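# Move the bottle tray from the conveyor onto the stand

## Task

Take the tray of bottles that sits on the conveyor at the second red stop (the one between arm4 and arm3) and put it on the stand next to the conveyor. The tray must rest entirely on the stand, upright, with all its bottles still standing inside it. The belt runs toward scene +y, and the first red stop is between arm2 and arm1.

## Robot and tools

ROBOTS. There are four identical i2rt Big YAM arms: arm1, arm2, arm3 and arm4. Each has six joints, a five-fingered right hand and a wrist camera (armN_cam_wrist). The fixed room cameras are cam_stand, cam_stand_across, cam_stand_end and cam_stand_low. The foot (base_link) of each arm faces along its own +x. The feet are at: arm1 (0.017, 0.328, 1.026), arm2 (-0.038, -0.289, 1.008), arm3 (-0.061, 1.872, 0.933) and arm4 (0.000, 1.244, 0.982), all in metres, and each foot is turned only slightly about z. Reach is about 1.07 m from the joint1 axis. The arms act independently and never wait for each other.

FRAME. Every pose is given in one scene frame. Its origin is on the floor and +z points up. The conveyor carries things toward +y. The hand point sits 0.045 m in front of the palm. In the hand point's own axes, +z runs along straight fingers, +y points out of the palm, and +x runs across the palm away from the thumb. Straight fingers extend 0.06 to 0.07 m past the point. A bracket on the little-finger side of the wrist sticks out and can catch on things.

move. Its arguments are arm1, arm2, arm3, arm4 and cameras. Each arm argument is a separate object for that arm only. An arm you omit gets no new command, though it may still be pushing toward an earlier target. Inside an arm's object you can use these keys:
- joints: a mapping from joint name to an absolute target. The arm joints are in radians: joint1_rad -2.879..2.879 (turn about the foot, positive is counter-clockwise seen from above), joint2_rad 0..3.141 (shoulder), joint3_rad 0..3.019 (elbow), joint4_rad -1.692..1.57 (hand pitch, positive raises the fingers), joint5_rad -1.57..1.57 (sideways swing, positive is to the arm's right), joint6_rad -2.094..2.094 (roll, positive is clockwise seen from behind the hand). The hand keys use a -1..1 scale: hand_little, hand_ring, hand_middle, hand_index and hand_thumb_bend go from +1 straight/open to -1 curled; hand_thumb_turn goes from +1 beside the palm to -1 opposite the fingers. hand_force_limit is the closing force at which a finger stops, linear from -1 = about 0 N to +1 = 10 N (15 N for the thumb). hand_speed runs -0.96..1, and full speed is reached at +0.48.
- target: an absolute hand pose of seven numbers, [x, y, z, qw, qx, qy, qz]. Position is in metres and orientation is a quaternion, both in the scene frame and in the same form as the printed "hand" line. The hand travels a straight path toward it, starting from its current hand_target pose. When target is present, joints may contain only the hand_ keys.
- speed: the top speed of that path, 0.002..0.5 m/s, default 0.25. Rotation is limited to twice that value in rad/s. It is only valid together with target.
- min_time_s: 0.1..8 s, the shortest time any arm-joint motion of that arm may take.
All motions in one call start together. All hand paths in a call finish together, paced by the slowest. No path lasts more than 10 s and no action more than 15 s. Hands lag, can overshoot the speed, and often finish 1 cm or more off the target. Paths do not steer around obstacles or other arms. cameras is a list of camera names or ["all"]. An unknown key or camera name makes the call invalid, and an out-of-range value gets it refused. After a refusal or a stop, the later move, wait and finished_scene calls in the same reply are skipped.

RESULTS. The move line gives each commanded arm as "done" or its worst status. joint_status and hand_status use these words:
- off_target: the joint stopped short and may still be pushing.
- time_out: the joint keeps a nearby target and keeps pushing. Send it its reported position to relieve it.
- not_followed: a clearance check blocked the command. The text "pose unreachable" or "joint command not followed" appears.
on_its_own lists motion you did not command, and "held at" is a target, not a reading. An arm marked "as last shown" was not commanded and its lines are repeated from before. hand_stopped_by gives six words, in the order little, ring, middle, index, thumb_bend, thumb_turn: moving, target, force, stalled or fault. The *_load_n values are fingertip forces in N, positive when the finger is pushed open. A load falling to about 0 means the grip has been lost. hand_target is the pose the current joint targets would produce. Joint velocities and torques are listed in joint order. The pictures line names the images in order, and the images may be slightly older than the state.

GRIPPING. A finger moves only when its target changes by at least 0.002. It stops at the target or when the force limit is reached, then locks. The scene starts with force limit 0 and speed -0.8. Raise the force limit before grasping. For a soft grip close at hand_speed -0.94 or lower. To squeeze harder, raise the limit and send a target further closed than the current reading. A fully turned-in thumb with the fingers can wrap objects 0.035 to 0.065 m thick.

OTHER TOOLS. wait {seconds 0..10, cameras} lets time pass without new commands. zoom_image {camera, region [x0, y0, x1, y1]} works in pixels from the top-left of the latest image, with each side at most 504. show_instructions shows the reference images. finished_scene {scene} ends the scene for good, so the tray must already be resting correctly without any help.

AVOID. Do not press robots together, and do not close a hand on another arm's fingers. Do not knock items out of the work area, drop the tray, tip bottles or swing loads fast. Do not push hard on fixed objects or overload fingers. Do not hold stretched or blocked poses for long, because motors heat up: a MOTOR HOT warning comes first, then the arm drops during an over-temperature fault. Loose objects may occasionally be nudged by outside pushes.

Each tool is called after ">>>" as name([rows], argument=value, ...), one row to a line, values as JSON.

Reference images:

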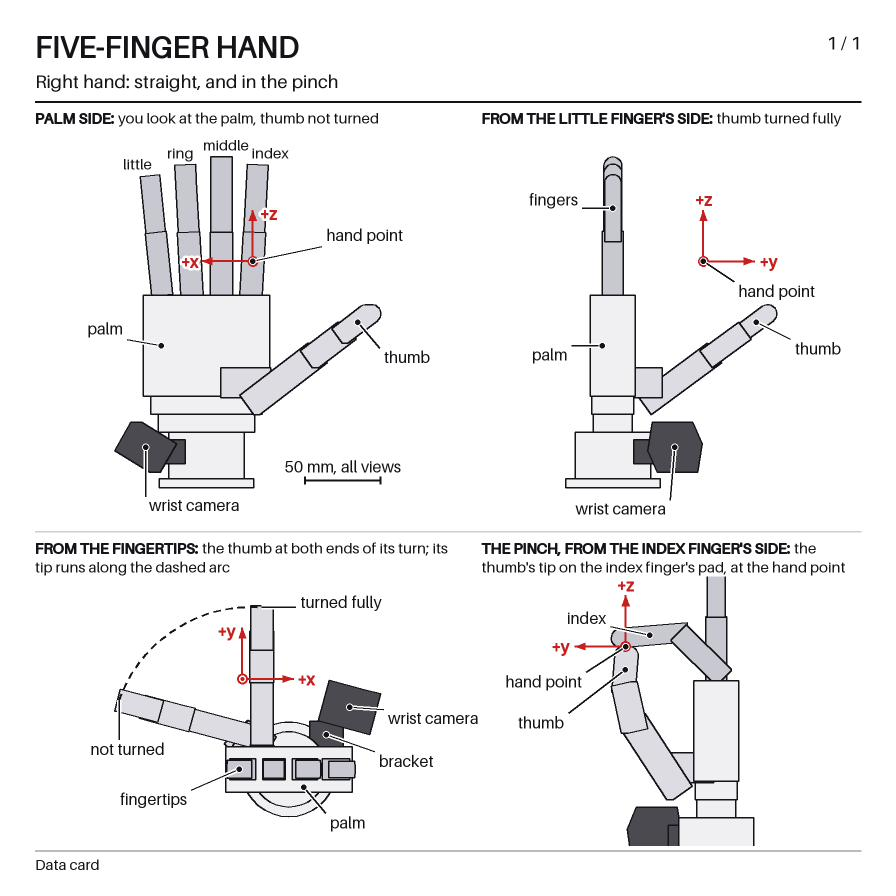

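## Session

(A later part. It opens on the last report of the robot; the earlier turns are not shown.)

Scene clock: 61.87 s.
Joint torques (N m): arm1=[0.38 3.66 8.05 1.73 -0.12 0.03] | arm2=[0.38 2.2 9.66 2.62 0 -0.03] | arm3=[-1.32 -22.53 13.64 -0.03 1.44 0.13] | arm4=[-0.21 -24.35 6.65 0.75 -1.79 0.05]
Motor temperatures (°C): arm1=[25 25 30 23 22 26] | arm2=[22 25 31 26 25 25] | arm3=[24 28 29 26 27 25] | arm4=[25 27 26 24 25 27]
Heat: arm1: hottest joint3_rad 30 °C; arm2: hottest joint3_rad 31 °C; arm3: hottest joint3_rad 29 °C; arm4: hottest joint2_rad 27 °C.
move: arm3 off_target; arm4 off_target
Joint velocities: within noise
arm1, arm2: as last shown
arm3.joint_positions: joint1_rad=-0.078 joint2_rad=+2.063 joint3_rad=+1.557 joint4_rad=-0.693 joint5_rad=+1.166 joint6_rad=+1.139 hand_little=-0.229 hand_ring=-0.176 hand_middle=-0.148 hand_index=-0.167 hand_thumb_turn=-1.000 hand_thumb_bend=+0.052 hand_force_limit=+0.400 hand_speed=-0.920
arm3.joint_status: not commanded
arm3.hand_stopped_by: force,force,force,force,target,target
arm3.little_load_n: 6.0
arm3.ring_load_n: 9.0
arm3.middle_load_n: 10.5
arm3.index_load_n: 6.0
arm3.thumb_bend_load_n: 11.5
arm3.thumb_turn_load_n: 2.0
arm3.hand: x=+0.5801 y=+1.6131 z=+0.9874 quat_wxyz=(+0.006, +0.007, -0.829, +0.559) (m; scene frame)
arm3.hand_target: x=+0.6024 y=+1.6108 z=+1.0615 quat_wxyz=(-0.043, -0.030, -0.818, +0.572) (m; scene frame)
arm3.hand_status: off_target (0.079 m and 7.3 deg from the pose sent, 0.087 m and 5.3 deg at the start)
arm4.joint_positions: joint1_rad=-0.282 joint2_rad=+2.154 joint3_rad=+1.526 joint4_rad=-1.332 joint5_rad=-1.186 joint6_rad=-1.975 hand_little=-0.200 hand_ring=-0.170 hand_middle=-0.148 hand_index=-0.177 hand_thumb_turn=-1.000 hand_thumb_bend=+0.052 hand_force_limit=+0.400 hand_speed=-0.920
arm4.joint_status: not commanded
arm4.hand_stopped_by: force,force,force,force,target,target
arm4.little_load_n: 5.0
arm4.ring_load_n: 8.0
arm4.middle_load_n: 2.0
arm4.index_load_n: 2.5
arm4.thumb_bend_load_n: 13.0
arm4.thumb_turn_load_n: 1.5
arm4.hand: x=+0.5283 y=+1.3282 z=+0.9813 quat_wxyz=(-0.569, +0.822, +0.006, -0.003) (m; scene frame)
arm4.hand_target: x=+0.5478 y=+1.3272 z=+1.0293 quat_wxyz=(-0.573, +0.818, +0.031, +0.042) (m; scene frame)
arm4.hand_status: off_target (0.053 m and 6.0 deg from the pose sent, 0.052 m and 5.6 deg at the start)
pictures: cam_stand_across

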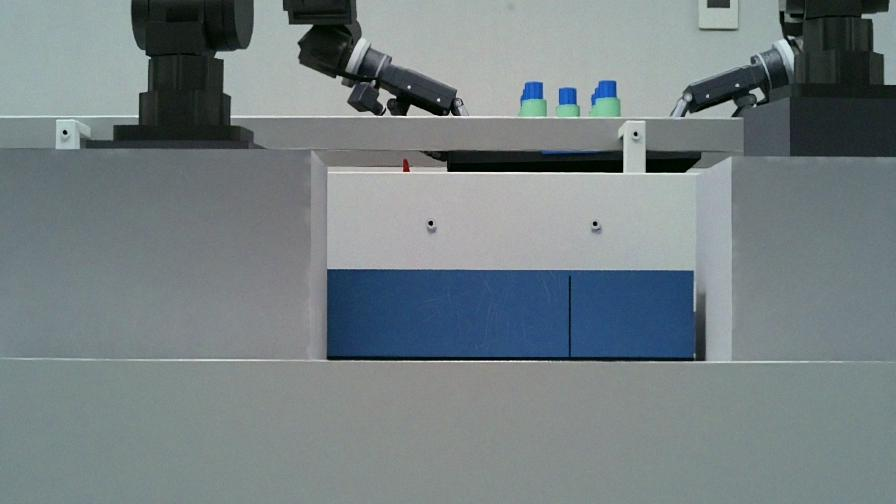

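>>> move(arm4={"target": [0.562, 1.326, 1.050, 0.5714, -0.8161, -0.0500, -0.0714], "speed": 0.04}, arm3={"target": [0.626, 1.609, 1.092, 0.0714, 0.0500, 0.8161, -0.5714], "speed": 0.04}, cameras=["cam_stand_across", "cam_stand_end", "cam_stand"])

>>> zoom_image(camera="cam_stand_end", region=[260, 110, 440, 230])

>>> zoom_image(camera="cam_stand_across", region=[400, 50, 760, 200])

Scene clock: 75.63 s.
Joint torques (N m): arm1=[-0.44 2.55 8.06 1.57 -0.11 0.05] | arm2=[0.38 2.32 9.63 2.63 -0.02 -0.02] | arm3=[-1.08 -22.89 15.05 0.59 1.33 0.22] | arm4=[-0.38 -24.18 7.71 1.05 -1.98 -0.04]
Motor temperatures (°C): arm1=[25 25 30 23 22 26] | arm2=[22 25 31 26 25 25] | arm3=[24 28 32 26 28 25] | arm4=[25 29 26 24 26 27]
Heat: arm1: hottest joint3_rad 30 °C; arm2: hottest joint3_rad 31 °C; arm3: hottest joint3_rad 32 °C; arm4: hottest joint2_rad 29 °C.
move: arm3 off_target; arm4 off_target
Joint velocities: within noise
arm1.joint_positions: joint1_rad=-0.131 joint2_rad=+0.608 joint3_rad=+1.374 joint4_rad=-1.281 joint5_rad=+0.054 joint6_rad=-1.362 hand_little=+1.000 hand_ring=+1.000 hand_middle=+1.000 hand_index=+1.000 hand_thumb_turn=+1.000 hand_thumb_bend=+1.000 hand_force_limit=+0.000 hand_speed=-0.800
arm1.joint_status: not commanded
arm1.hand_stopped_by: target,target,target,target,target,target
arm1.little_load_n: 0.0
arm1.ring_load_n: 0.0
arm1.middle_load_n: 0.0
arm1.index_load_n: 0.0
arm1.thumb_bend_load_n: 0.0
arm1.thumb_turn_load_n: 0.0
arm1.hand: x=+0.2479 y=+0.2466 z=+1.5244 quat_wxyz=(-0.015, +0.854, -0.133, +0.503) (m; scene frame)
arm1.hand_target: x=+0.2466 y=+0.2466 z=+1.5349 quat_wxyz=(-0.016, +0.848, -0.132, +0.513) (m; scene frame)
arm1.hand_status: not commanded
arm2.joint_positions: joint1_rad=-0.129 joint2_rad=+0.609 joint3_rad=+1.349 joint4_rad=-1.251 joint5_rad=-0.188 joint6_rad=-1.330 hand_little=+1.000 hand_ring=+1.000 hand_middle=+1.000 hand_index=+1.000 hand_thumb_turn=+1.000 hand_thumb_bend=+1.000 hand_force_limit=+0.000 hand_speed=-0.800
arm2.joint_status: not commanded
arm2.hand_stopped_by: target,target,target,target,target,target
arm2.little_load_n: 0.0
arm2.ring_load_n: 0.0
arm2.middle_load_n: 0.0
arm2.index_load_n: 0.0
arm2.thumb_bend_load_n: 0.0
arm2.thumb_turn_load_n: 0.0
arm2.hand: x=+0.1969 y=-0.3641 z=+1.4972 quat_wxyz=(-0.080, +0.843, -0.162, +0.507) (m; scene frame)
arm2.hand_target: x=+0.1958 y=-0.3638 z=+1.5088 quat_wxyz=(-0.079, +0.837, -0.159, +0.518) (m; scene frame)
arm2.hand_status: not commanded
arm3.joint_positions: joint1_rad=-0.078 joint2_rad=+2.055 joint3_rad=+1.598 joint4_rad=-0.716 joint5_rad=+1.159 joint6_rad=+1.147 hand_little=-0.229 hand_ring=-0.176 hand_middle=-0.148 hand_index=-0.167 hand_thumb_turn=-1.000 hand_thumb_bend=+0.052 hand_force_limit=+0.400 hand_speed=-0.920
arm3.joint_status: not commanded
arm3.hand_stopped_by: force,force,force,force,target,target
arm3.little_load_n: 1.5
arm3.ring_load_n: 5.5
arm3.middle_load_n: 10.0
arm3.index_load_n: 8.5
arm3.thumb_bend_load_n: 11.5
arm3.thumb_turn_load_n: 2.5
arm3.hand: x=+0.5920 y=+1.6119 z=+1.0075 quat_wxyz=(-0.008, -0.003, -0.830, +0.558) (m; scene frame)
arm3.hand_target: x=+0.6190 y=+1.6104 z=+1.0922 quat_wxyz=(-0.072, -0.050, -0.816, +0.571) (m; scene frame)
arm3.hand_status: off_target (0.091 m and 9.3 deg from the pose sent, 0.114 m and 11.2 deg at the start)
arm4.joint_positions: joint1_rad=-0.282 joint2_rad=+2.122 joint3_rad=+1.526 joint4_rad=-1.322 joint5_rad=-1.190 joint6_rad=-1.975 hand_little=-0.200 hand_ring=-0.170 hand_middle=-0.148 hand_index=-0.177 hand_thumb_turn=-1.000 hand_thumb_bend=+0.053 hand_force_limit=+0.400 hand_speed=-0.920
arm4.joint_status: not commanded
arm4.hand_stopped_by: force,force,force,force,target,target
arm4.little_load_n: 1.5
arm4.ring_load_n: 5.0
arm4.middle_load_n: 1.5
arm4.index_load_n: 4.5
arm4.thumb_bend_load_n: 14.5
arm4.thumb_turn_load_n: 0.5
arm4.hand: x=+0.5346 y=+1.3280 z=+0.9972 quat_wxyz=(-0.568, +0.823, +0.018, +0.015) (m; scene frame)
arm4.hand_target: x=+0.5588 y=+1.3261 z=+1.0498 quat_wxyz=(-0.571, +0.816, +0.051, +0.071) (m; scene frame)
arm4.hand_status: off_target (0.060 m and 7.5 deg from the pose sent, 0.077 m and 10.0 deg at the start)
pictures: cam_stand, cam_stand_across, cam_stand_end

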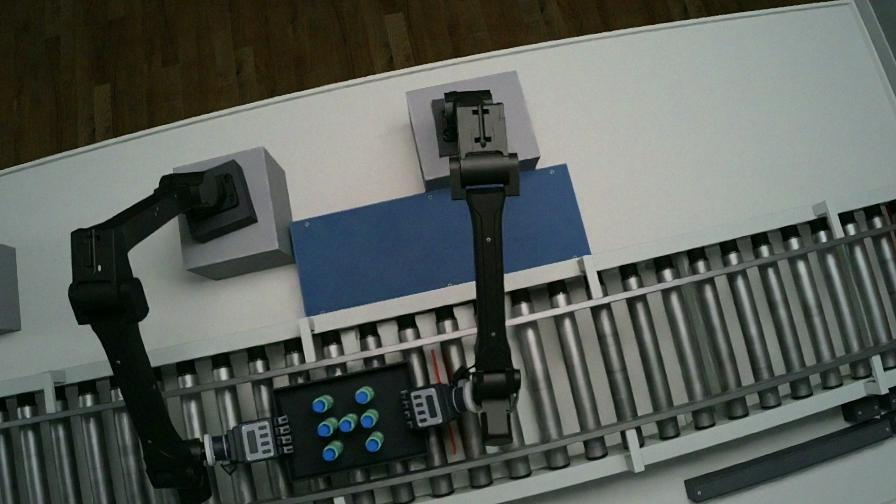

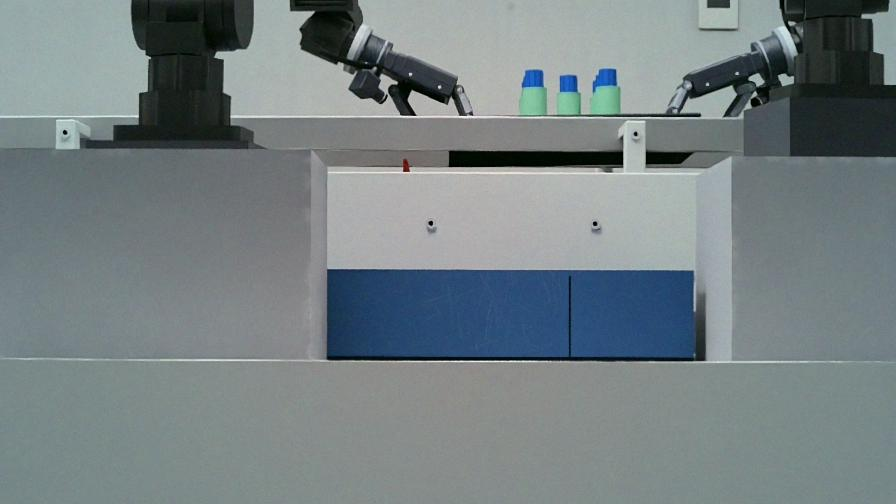

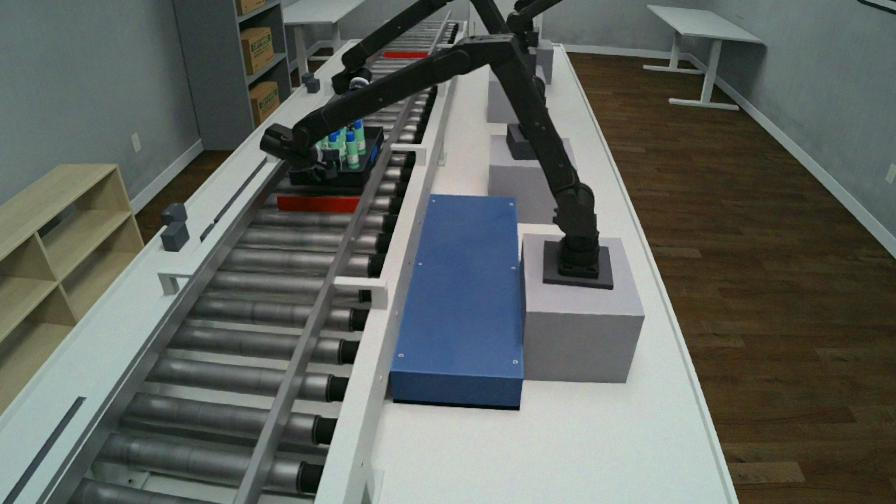

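Scaled by 2.800 from the camera's 896x504 image, which has a finer 1280x720 frame.

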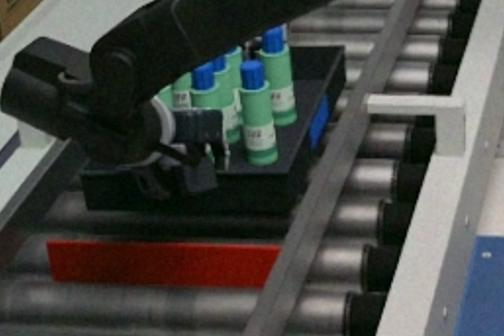

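Scaled by 1.400 from the camera's 896x504 image, which has a finer 1280x720 frame.

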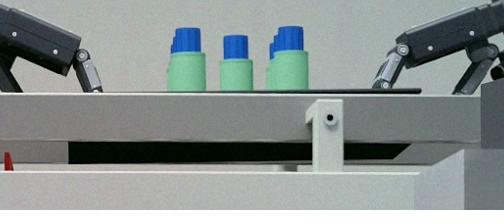

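>>> move(arm4={"target": [0.561, 1.327, 1.108, 0.5714, -0.8161, -0.0500, -0.0714], "speed": 0.06}, arm3={"target": [0.628, 1.610, 1.157, 0.0714, 0.0500, 0.8161, -0.5714], "speed": 0.06}, cameras=["cam_stand_across", "cam_stand_end", "cam_stand"])

>>> zoom_image(camera="cam_stand_across", region=[400, 20, 760, 170])

Scene clock: 82.73 s.
Joint torques (N m): arm1=[-0.09 2.32 8.05 1.7 -0.06 0.09] | arm2=[0.26 2.32 9.68 2.55 0 -0.06] | arm3=[-0.97 -22.59 16.72 0.9 1.43 0.28] | arm4=[-0.32 -23.36 10.63 0.12 -1.83 0.02]
Motor temperatures (°C): arm1=[25 25 31 23 22 26] | arm2=[22 25 31 26 25 25] | arm3=[24 29 32 26 29 25] | arm4=[25 29 27 24 27 27]
Heat: arm1: hottest joint3_rad 31 °C; arm2: hottest joint3_rad 31 °C; arm3: hottest joint3_rad 32 °C; arm4: hottest joint2_rad 29 °C.
move: arm3 off_target; arm4 off_target
Joint velocities: within noise
arm1, arm2: as last shown
arm1.index_load_n: 0.5
arm3.joint_positions: joint1_rad=-0.077 joint2_rad=+2.011 joint3_rad=+1.698 joint4_rad=-0.885 joint5_rad=+1.158 joint6_rad=+1.149 hand_little=-0.229 hand_ring=-0.176 hand_middle=-0.148 hand_index=-0.167 hand_thumb_turn=-1.000 hand_thumb_bend=+0.053 hand_force_limit=+0.400 hand_speed=-0.920
arm3.joint_status: not commanded
arm3.hand_stopped_by: force,force,force,force,target,target
arm3.little_load_n: 0.0
arm3.ring_load_n: 0.0
arm3.middle_load_n: 5.5
arm3.index_load_n: 11.0
arm3.thumb_bend_load_n: 10.5
arm3.thumb_turn_load_n: 3.0
arm3.hand: x=+0.5938 y=+1.6113 z=+1.0664 quat_wxyz=(+0.001, +0.004, -0.831, +0.556) (m; scene frame)
arm3.hand_target: x=+0.6188 y=+1.6119 z=+1.1571 quat_wxyz=(-0.072, -0.050, -0.817, +0.570) (m; scene frame)
arm3.hand_status: off_target (0.097 m and 10.7 deg from the pose sent, 0.154 m and 9.3 deg at the start; pose on its path clipped on 126 of 147 steps)
arm4.joint_positions: joint1_rad=-0.282 joint2_rad=+2.046 joint3_rad=+1.542 joint4_rad=-1.416 joint5_rad=-1.195 joint6_rad=-1.977 hand_little=-0.200 hand_ring=-0.171 hand_middle=-0.148 hand_index=-0.176 hand_thumb_turn=-1.000 hand_thumb_bend=+0.053 hand_force_limit=+0.400 hand_speed=-0.920
arm4.joint_status: not commanded
arm4.hand_stopped_by: force,force,force,force,target,target
arm4.little_load_n: 0.0
arm4.ring_load_n: 1.0
arm4.middle_load_n: 4.0
arm4.index_load_n: 9.5
arm4.thumb_bend_load_n: 16.5
arm4.thumb_turn_load_n: 1.0
arm4.hand: x=+0.5298 y=+1.3294 z=+1.0466 quat_wxyz=(-0.570, +0.821, +0.018, +0.015) (m; scene frame)
arm4.hand_target: x=+0.5559 y=+1.3273 z=+1.1077 quat_wxyz=(-0.571, +0.816, +0.050, +0.071) (m; scene frame)
arm4.hand_status: off_target (0.069 m and 7.5 deg from the pose sent, 0.114 m and 7.5 deg at the start)
pictures: cam_stand, cam_stand_across, cam_stand_end

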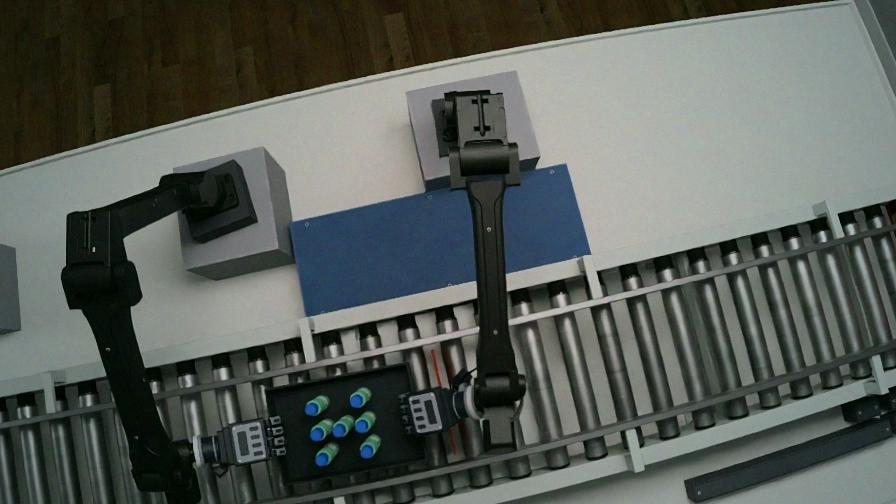

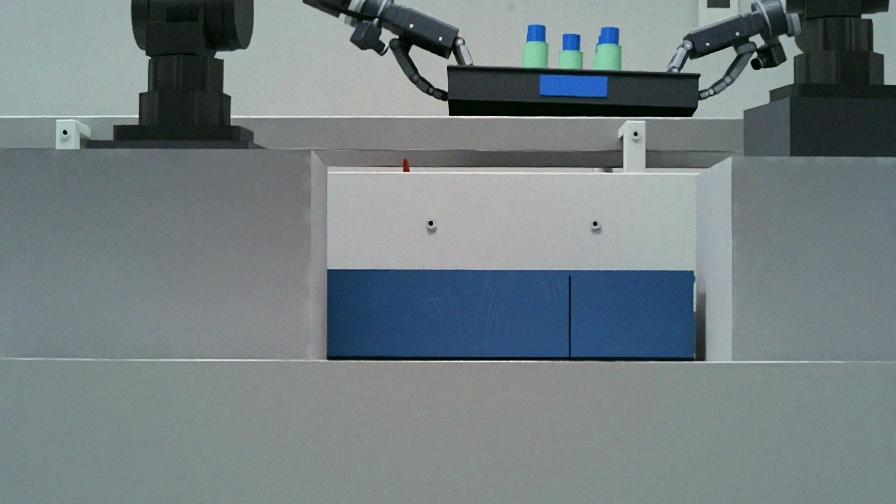

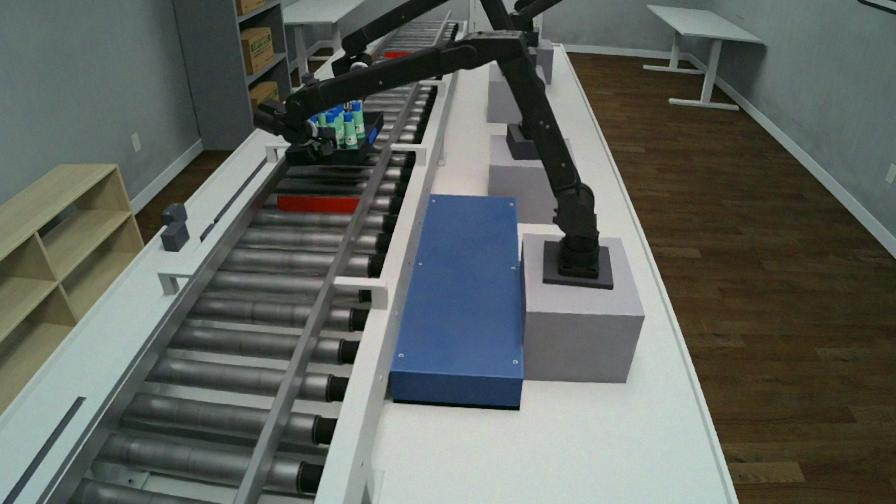

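Scaled by 1.400 from the camera's 896x504 image, which has a finer 1280x720 frame.

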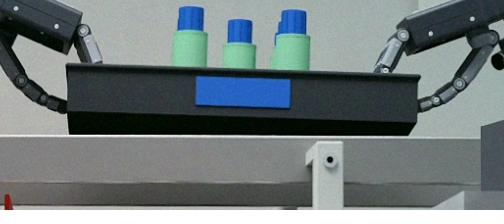

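>>> zoom_image(camera="cam_stand_end", region=[250, 80, 430, 200])

>>> move(arm4={"target": [0.556, 1.327, 1.132, 0.5714, -0.8161, -0.0500, -0.0714], "speed": 0.06}, arm3={"target": [0.619, 1.611, 1.175, 0.0714, 0.0500, 0.8161, -0.5714], "speed": 0.06}, cameras=["cam_stand_across", "cam_stand_low"])

>>> zoom_image(camera="cam_stand_across", region=[400, 0, 760, 150])

Scaled by 2.800 from the camera's 896x504 image, which has a finer 1280x720 frame.

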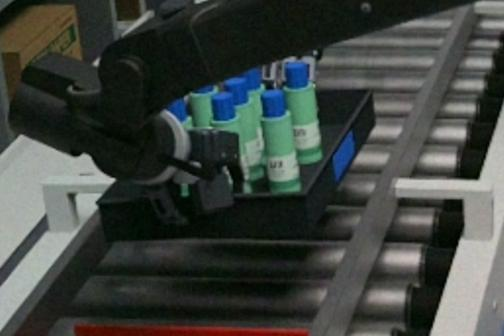

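Scene clock: 85.03 s.
Joint torques (N m): arm1=[-0.32 3.02 7.94 1.77 -0.13 0.05] | arm2=[0.32 2.2 9.63 2.56 0.01 -0.03] | arm3=[-1.08 -23.18 16.32 0.79 1.42 0.27] | arm4=[-0.44 -23.24 10.99 0.01 -1.81 0.01]
Motor temperatures (°C): arm1=[25 25 31 23 22 26] | arm2=[22 25 31 26 25 25] | arm3=[24 29 33 26 29 25] | arm4=[25 29 27 24 27 27]
Heat: arm1: hottest joint3_rad 31 °C; arm2: hottest joint3_rad 31 °C; arm3: hottest joint3_rad 33 °C; arm4: hottest joint2_rad 29 °C.
move: arm3 off_target; arm4 off_target
Joint velocities: within noise
arm1, arm2: as last shown
arm1.index_load_n: 0.0
arm2.thumb_turn_load_n: -0.5
arm3.joint_positions: joint1_rad=-0.077 joint2_rad=+1.989 joint3_rad=+1.698 joint4_rad=-0.910 joint5_rad=+1.158 joint6_rad=+1.149 hand_little=-0.229 hand_ring=-0.176 hand_middle=-0.148 hand_index=-0.166 hand_thumb_turn=-1.000 hand_thumb_bend=+0.053 hand_force_limit=+0.400 hand_speed=-0.920
arm3.joint_status: not commanded
arm3.hand_stopped_by: force,force,force,force,target,target
arm3.little_load_n: 0.0
arm3.ring_load_n: 0.0
arm3.middle_load_n: 8.0
arm3.index_load_n: 10.5
arm3.thumb_bend_load_n: 13.0
arm3.thumb_turn_load_n: 4.0
arm3.hand: x=+0.5887 y=+1.6120 z=+1.0785 quat_wxyz=(+0.003, +0.005, -0.831, +0.556) (m; scene frame)
arm3.hand_target: x=+0.6096 y=+1.6126 z=+1.1735 quat_wxyz=(-0.072, -0.050, -0.817, +0.570) (m; scene frame)
arm3.hand_status: off_target (0.101 m and 10.9 deg from the pose sent, 0.111 m and 10.7 deg at the start; pose on its path clipped on 31 of 36 steps)
arm4.joint_positions: joint1_rad=-0.282 joint2_rad=+2.010 joint3_rad=+1.554 joint4_rad=-1.464 joint5_rad=-1.195 joint6_rad=-1.979 hand_little=-0.200 hand_ring=-0.171 hand_middle=-0.148 hand_index=-0.176 hand_thumb_turn=-1.000 hand_thumb_bend=+0.053 hand_force_limit=+0.400 hand_speed=-0.920
arm4.joint_status: not commanded
arm4.hand_stopped_by: force,force,force,force,target,target
arm4.little_load_n: 0.0
arm4.ring_load_n: 2.5
arm4.middle_load_n: 2.0
arm4.index_load_n: 7.5
arm4.thumb_bend_load_n: 14.0
arm4.thumb_turn_load_n: 0.5
arm4.hand: x=+0.5270 y=+1.3298 z=+1.0707 quat_wxyz=(-0.570, +0.821, +0.019, +0.016) (m; scene frame)
arm4.hand_target: x=+0.5509 y=+1.3273 z=+1.1316 quat_wxyz=(-0.571, +0.816, +0.050, +0.071) (m; scene frame)
arm4.hand_status: off_target (0.068 m and 7.4 deg from the pose sent, 0.089 m and 7.5 deg at the start)
pictures: cam_stand_across, cam_stand_low

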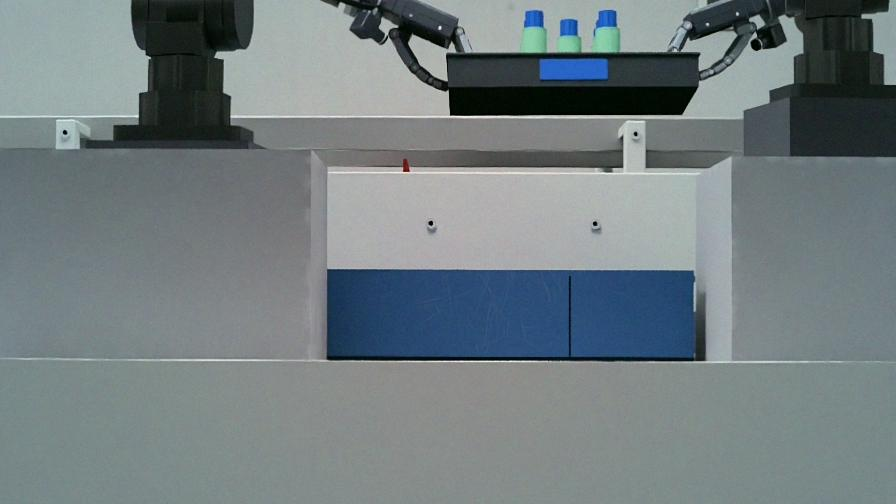

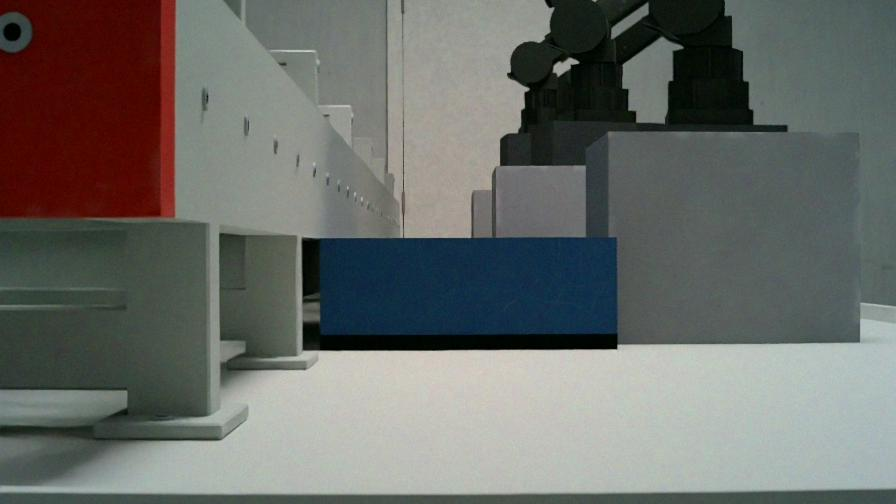

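Scaled by 1.400 from the camera's 896x504 image, which has a finer 1280x720 frame.

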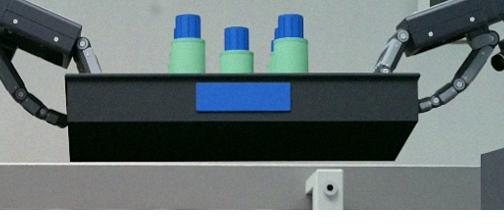

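>>> move(arm4={"target": [0.425, 1.357, 1.142, 0.5722, -0.8172, -0.0400, -0.0571], "speed": 0.09}, arm3={"target": [0.484, 1.641, 1.178, 0.0643, 0.0450, 0.8166, -0.5718], "speed": 0.09}, cameras=["cam_stand_across", "cam_stand", "cam_stand_end"])

>>> zoom_image(camera="cam_stand_across", region=[380, 0, 740, 150])

Scene clock: 88.67 s.
Joint torques (N m): arm1=[-0.32 2.61 7.94 1.66 -0.14 0.05] | arm2=[0.38 2.26 9.51 2.55 0.01 -0.05] | arm3=[-0.79 -17.9 10.51 1.59 1.64 0.31] | arm4=[0.56 -17.73 6.53 1.35 -1.83 0.22]
Motor temperatures (°C): arm1=[25 25 31 23 22 26] | arm2=[22 25 31 26 25 25] | arm3=[24 30 33 26 29 25] | arm4=[25 29 27 24 27 27]
Heat: arm1: hottest joint3_rad 31 °C; arm2: hottest joint3_rad 31 °C; arm3: hottest joint3_rad 33 °C; arm4: hottest joint2_rad 29 °C.
move: arm3 off_target; arm4 off_target
Joint velocities: within noise
arm1, arm2: as last shown
arm1.index_load_n: -0.5
arm2.thumb_turn_load_n: 0.0
arm3.joint_positions: joint1_rad=-0.063 joint2_rad=+1.650 joint3_rad=+1.337 joint4_rad=-0.889 joint5_rad=+1.165 joint6_rad=+1.189 hand_little=-0.229 hand_ring=-0.176 hand_middle=-0.148 hand_index=-0.167 hand_thumb_turn=-1.000 hand_thumb_bend=+0.053 hand_force_limit=+0.400 hand_speed=-0.920
arm3.joint_status: not commanded
arm3.hand_stopped_by: force,force,force,force,target,target
arm3.little_load_n: 3.5
arm3.ring_load_n: 3.5
arm3.middle_load_n: 4.5
arm3.index_load_n: 4.0
arm3.thumb_bend_load_n: 14.0
arm3.thumb_turn_load_n: 3.0
arm3.hand: x=+0.4743 y=+1.6375 z=+1.1258 quat_wxyz=(-0.011, -0.006, -0.830, +0.558) (m; scene frame)
arm3.hand_target: x=+0.4819 y=+1.6410 z=+1.1773 quat_wxyz=(-0.064, -0.045, -0.817, +0.571) (m; scene frame)
arm3.hand_status: off_target (0.053 m and 7.8 deg from the pose sent, 0.147 m and 9.9 deg at the start)
arm4.joint_positions: joint1_rad=-0.268 joint2_rad=+1.679 joint3_rad=+1.196 joint4_rad=-1.359 joint5_rad=-1.197 joint6_rad=-1.929 hand_little=-0.200 hand_ring=-0.171 hand_middle=-0.148 hand_index=-0.176 hand_thumb_turn=-1.000 hand_thumb_bend=+0.053 hand_force_limit=+0.400 hand_speed=-0.920
arm4.joint_status: not commanded
arm4.hand_stopped_by: force,force,force,force,target,target
arm4.little_load_n: 1.0
arm4.ring_load_n: 7.5
arm4.middle_load_n: 6.0
arm4.index_load_n: 5.0
arm4.thumb_bend_load_n: 16.5
arm4.thumb_turn_load_n: 0.0
arm4.hand: x=+0.4195 y=+1.3509 z=+1.1116 quat_wxyz=(-0.566, +0.823, +0.026, +0.030) (m; scene frame)
arm4.hand_target: x=+0.4241 y=+1.3569 z=+1.1414 quat_wxyz=(-0.573, +0.817, +0.041, +0.057) (m; scene frame)
arm4.hand_status: off_target (0.031 m and 3.7 deg from the pose sent, 0.127 m and 5.4 deg at the start)
pictures: cam_stand, cam_stand_across, cam_stand_end

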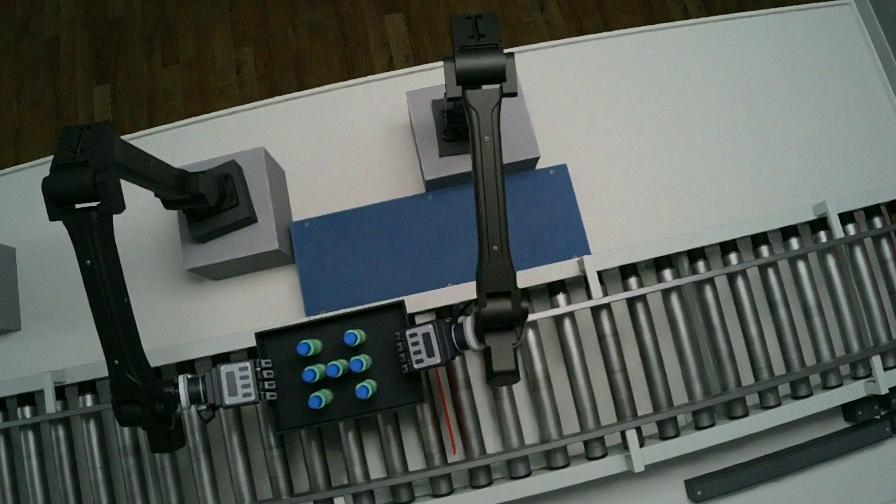

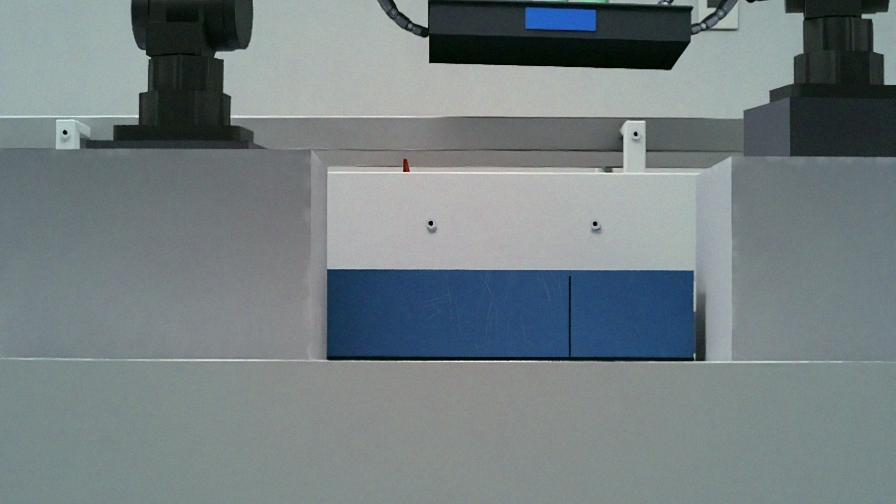

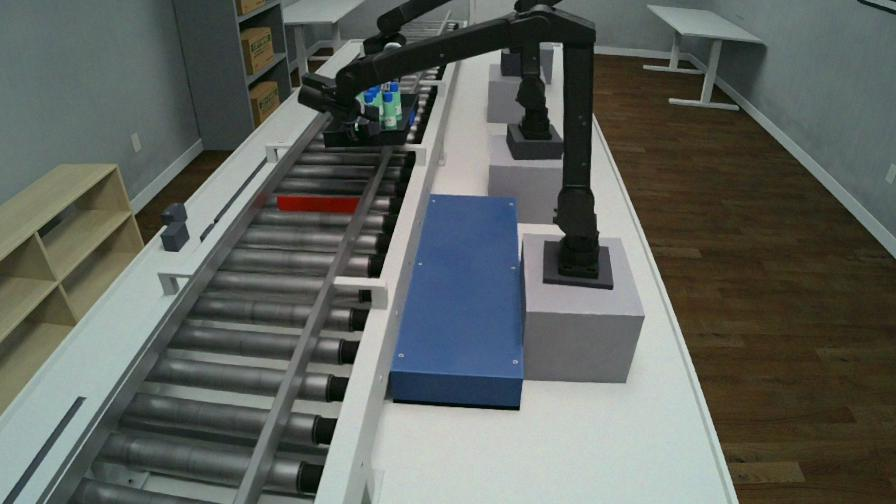

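Scaled by 1.400 from the camera's 896x504 image, which has a finer 1280x720 frame.

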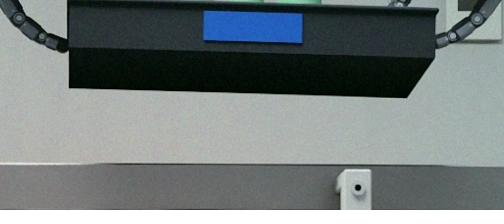

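>>> move(arm4={"target": [0.299, 1.389, 1.130, 0.5728, -0.8181, -0.0300, -0.0428], "speed": 0.1}, arm3={"target": [0.358, 1.674, 1.146, 0.0499, 0.0349, 0.8176, -0.5725], "speed": 0.1}, cameras=["cam_stand_across", "cam_stand", "cam_stand_end"])

>>> zoom_image(camera="cam_stand_across", region=[360, 0, 720, 150])

Scene clock: 92.33 s.
Joint torques (N m): arm1=[-0.32 2.9 8.09 1.58 -0.1 0.03] | arm2=[0.38 2.61 9.69 2.67 0.02 -0.04] | arm3=[-0.85 -12.22 10.4 0.34 1.62 0.36] | arm4=[0.73 -11.63 6.53 1.62 -1.84 0.31]
Motor temperatures (°C): arm1=[25 25 31 23 22 26] | arm2=[22 25 32 26 25 25] | arm3=[24 30 33 26 29 25] | arm4=[25 29 27 24 27 27]
Heat: arm1: hottest joint3_rad 31 °C; arm2: hottest joint3_rad 32 °C; arm3: hottest joint3_rad 33 °C; arm4: hottest joint2_rad 29 °C.
move: arm3 off_target; arm4 off_target
Joint velocities: within noise
arm1, arm2: as last shown
arm1.index_load_n: 0.0
arm3.joint_positions: joint1_rad=-0.018 joint2_rad=+1.355 joint3_rad=+0.971 joint4_rad=-0.907 joint5_rad=+1.187 joint6_rad=+1.283 hand_little=-0.229 hand_ring=-0.176 hand_middle=-0.148 hand_index=-0.167 hand_thumb_turn=-1.000 hand_thumb_bend=+0.053 hand_force_limit=+0.400 hand_speed=-0.920
arm3.joint_status: not commanded
arm3.hand_stopped_by: force,force,force,force,target,target
arm3.little_load_n: 1.0
arm3.ring_load_n: 3.0
arm3.middle_load_n: 6.0
arm3.index_load_n: 5.5
arm3.thumb_bend_load_n: 16.0
arm3.thumb_turn_load_n: 3.5
arm3.hand: x=+0.3500 y=+1.6718 z=+1.1107 quat_wxyz=(-0.011, -0.004, -0.827, +0.562) (m; scene frame)
arm3.hand_target: x=+0.3571 y=+1.6738 z=+1.1454 quat_wxyz=(-0.050, -0.034, -0.818, +0.572) (m; scene frame)
arm3.hand_status: off_target (0.036 m and 6.0 deg from the pose sent, 0.124 m and 5.9 deg at the start)
arm4.joint_positions: joint1_rad=-0.213 joint2_rad=+1.339 joint3_rad=+0.821 joint4_rad=-1.187 joint5_rad=-1.202 joint6_rad=-1.773 hand_little=-0.200 hand_ring=-0.171 hand_middle=-0.148 hand_index=-0.176 hand_thumb_turn=-1.000 hand_thumb_bend=+0.053 hand_force_limit=+0.400 hand_speed=-0.920
arm4.joint_status: not commanded
arm4.hand_stopped_by: force,force,force,force,target,target
arm4.little_load_n: 1.0
arm4.ring_load_n: 6.5
arm4.middle_load_n: 3.5
arm4.index_load_n: 4.5
arm4.thumb_bend_load_n: 15.5
arm4.thumb_turn_load_n: 0.0
arm4.hand: x=+0.2951 y=+1.3827 z=+1.1100 quat_wxyz=(-0.564, +0.825, +0.022, +0.026) (m; scene frame)
arm4.hand_target: x=+0.2985 y=+1.3888 z=+1.1295 quat_wxyz=(-0.573, +0.818, +0.031, +0.042) (m; scene frame)
arm4.hand_status: off_target (0.021 m and 2.5 deg from the pose sent, 0.128 m and 1.9 deg at the start)
pictures: cam_stand, cam_stand_across, cam_stand_end

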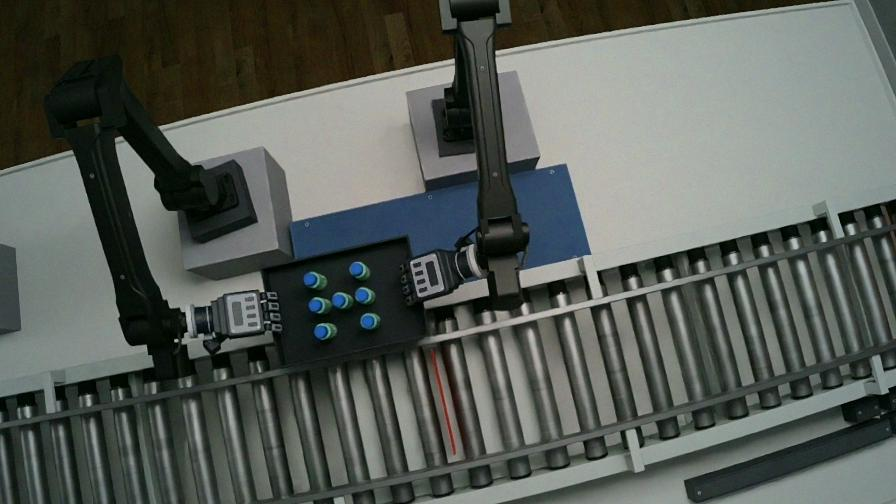

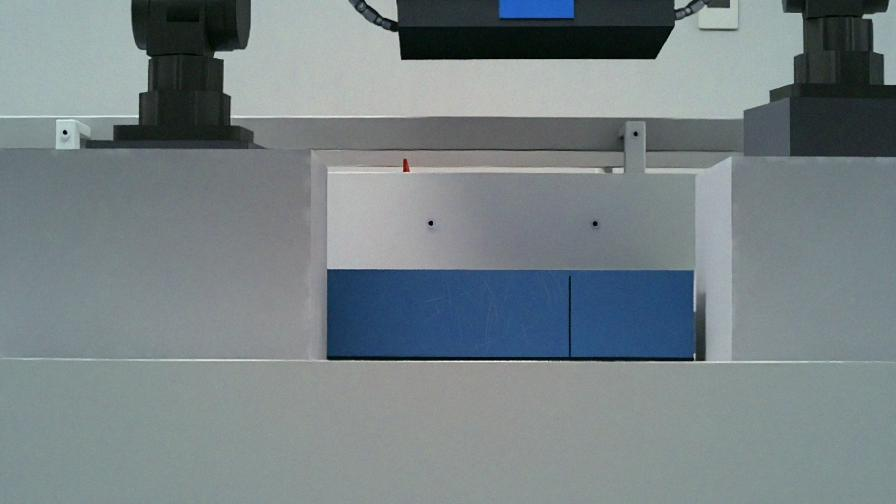

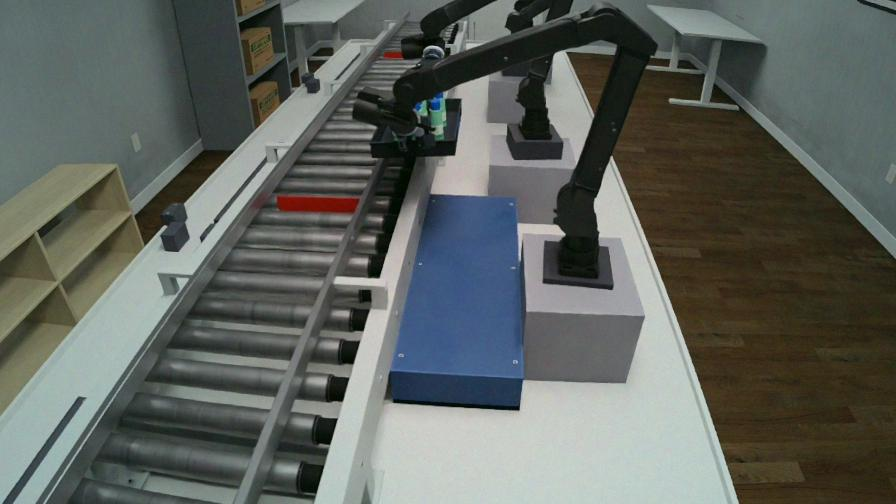

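Scaled by 1.400 from the camera's 896x504 image, which has a finer 1280x720 frame.

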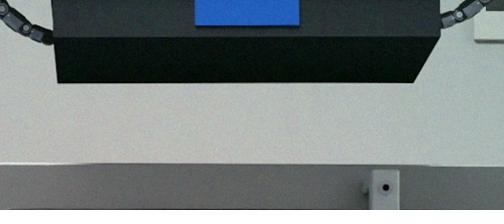

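>>> move(arm4={"target": [0.180, 1.444, 1.105, 0.5732, -0.8187, -0.0200, -0.0286], "speed": 0.1}, arm3={"target": [0.239, 1.731, 1.118, 0.0428, 0.0300, 0.8181, -0.5728], "speed": 0.1}, cameras=["cam_stand_across", "cam_stand", "cam_stand_low"])

>>> zoom_image(camera="cam_stand_low", region=[300, 0, 640, 140])

Scene clock: 96.73 s.
Joint torques (N m): arm1=[0.21 2.96 8.01 1.65 -0.11 0.07] | arm2=[0.44 2.26 9.68 2.56 0.01 -0.04] | arm3=[-1.14 -5.36 11.18 -1.13 1.45 0.32] | arm4=[0.5 -5.54 7.69 2.93 -1 0.19]
Motor temperatures (°C): arm1=[25 25 31 23 22 26] | arm2=[22 25 32 26 25 25] | arm3=[24 30 33 26 30 26] | arm4=[25 29 27 24 27 27]
Heat: arm1: hottest joint3_rad 31 °C; arm2: hottest joint3_rad 32 °C; arm3: hottest joint3_rad 33 °C; arm4: hottest joint2_rad 29 °C.
move: arm3 off_target; arm4 off_target
Joint velocities: within noise
arm1, arm2: as last shown
arm2.ring_load_n: -0.5
arm3.joint_positions: joint1_rad=+0.165 joint2_rad=+1.111 joint3_rad=+0.729 joint4_rad=-1.381 joint5_rad=+1.209 joint6_rad=+1.813 hand_little=-0.229 hand_ring=-0.176 hand_middle=-0.149 hand_index=-0.167 hand_thumb_turn=-1.000 hand_thumb_bend=+0.053 hand_force_limit=+0.400 hand_speed=-0.920
arm3.joint_status: not commanded
arm3.hand_stopped_by: force,force,force,force,target,target
arm3.little_load_n: 7.5
arm3.ring_load_n: 5.0
arm3.middle_load_n: 2.0
arm3.index_load_n: 1.0
arm3.thumb_bend_load_n: 16.0
arm3.thumb_turn_load_n: 1.5
arm3.hand: x=+0.2260 y=+1.7293 z=+1.0973 quat_wxyz=(-0.018, -0.014, -0.823, +0.567) (m; scene frame)
arm3.hand_target: x=+0.2384 y=+1.7309 z=+1.1177 quat_wxyz=(-0.043, -0.030, -0.818, +0.572) (m; scene frame)
arm3.hand_status: off_target (0.024 m and 3.5 deg from the pose sent, 0.126 m and 5.0 deg at the start)
arm4.joint_positions: joint1_rad=+0.025 joint2_rad=+0.872 joint3_rad=+0.428 joint4_rad=-0.700 joint5_rad=-1.169 joint6_rad=-1.108 hand_little=-0.200 hand_ring=-0.171 hand_middle=-0.148 hand_index=-0.176 hand_thumb_turn=-1.000 hand_thumb_bend=+0.053 hand_force_limit=+0.400 hand_speed=-0.920
arm4.joint_status: not commanded
arm4.hand_stopped_by: force,force,force,force,target,target
arm4.little_load_n: 1.0
arm4.ring_load_n: 7.5
arm4.middle_load_n: 6.5
arm4.index_load_n: 5.0
arm4.thumb_bend_load_n: 17.5
arm4.thumb_turn_load_n: 0.0
arm4.hand: x=+0.1705 y=+1.4396 z=+1.0905 quat_wxyz=(-0.565, +0.825, +0.002, +0.005) (m; scene frame)
arm4.hand_target: x=+0.1794 y=+1.4436 z=+1.1053 quat_wxyz=(-0.573, +0.819, +0.021, +0.028) (m; scene frame)
arm4.hand_status: off_target (0.018 m and 3.6 deg from the pose sent, 0.131 m and 1.3 deg at the start)
pictures: cam_stand, cam_stand_across, cam_stand_low

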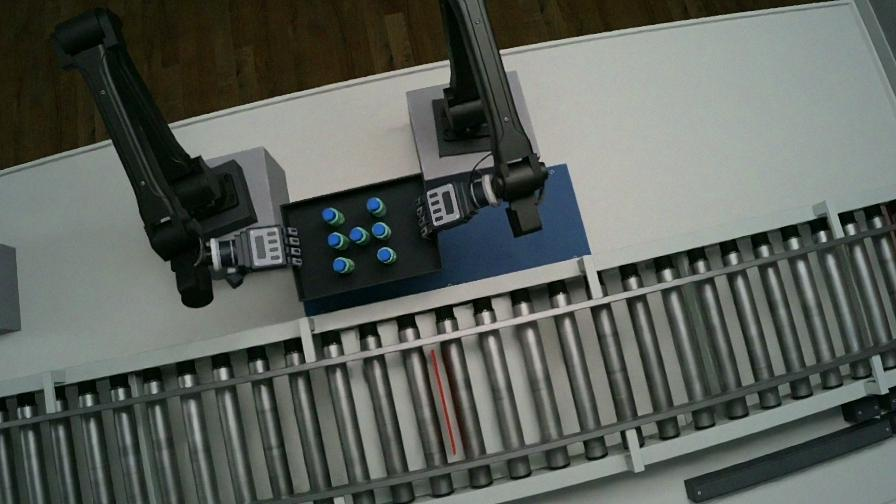

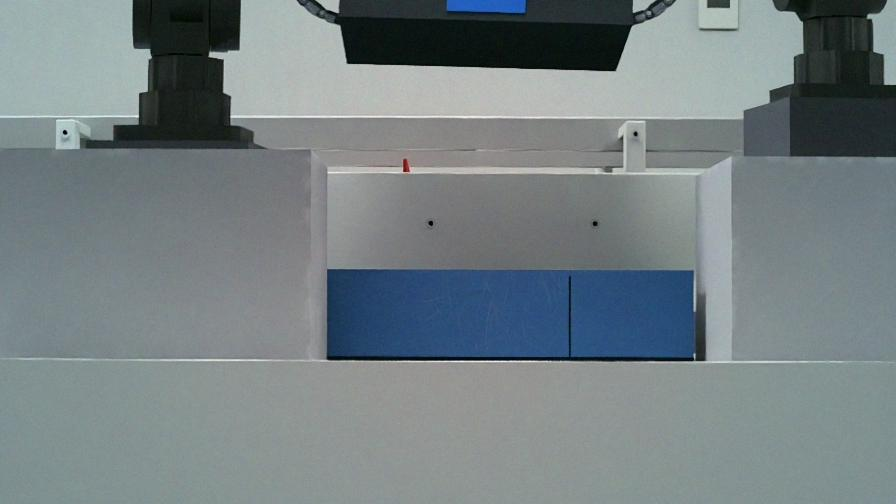

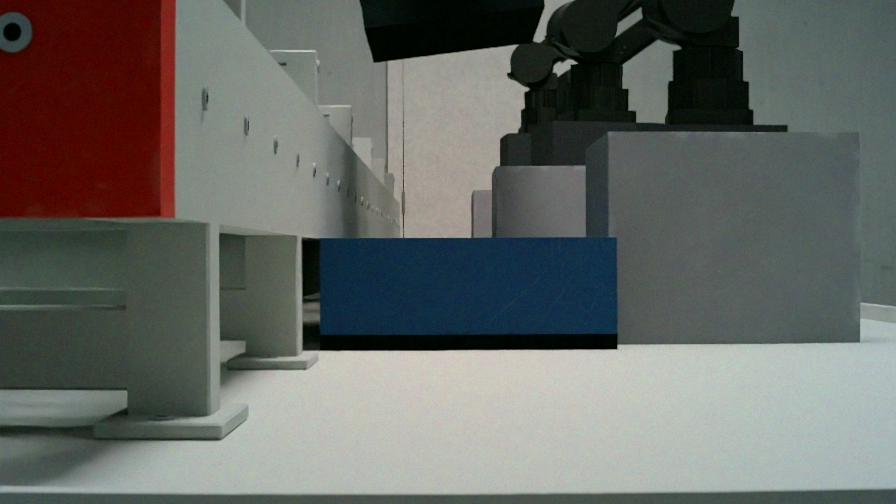

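Scaled by 1.482 from the camera's 896x504 image, which has a finer 1280x720 frame.

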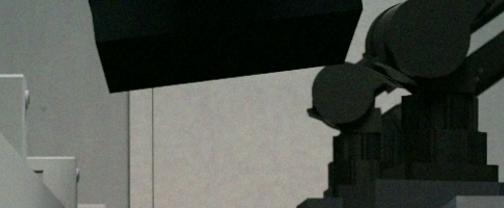

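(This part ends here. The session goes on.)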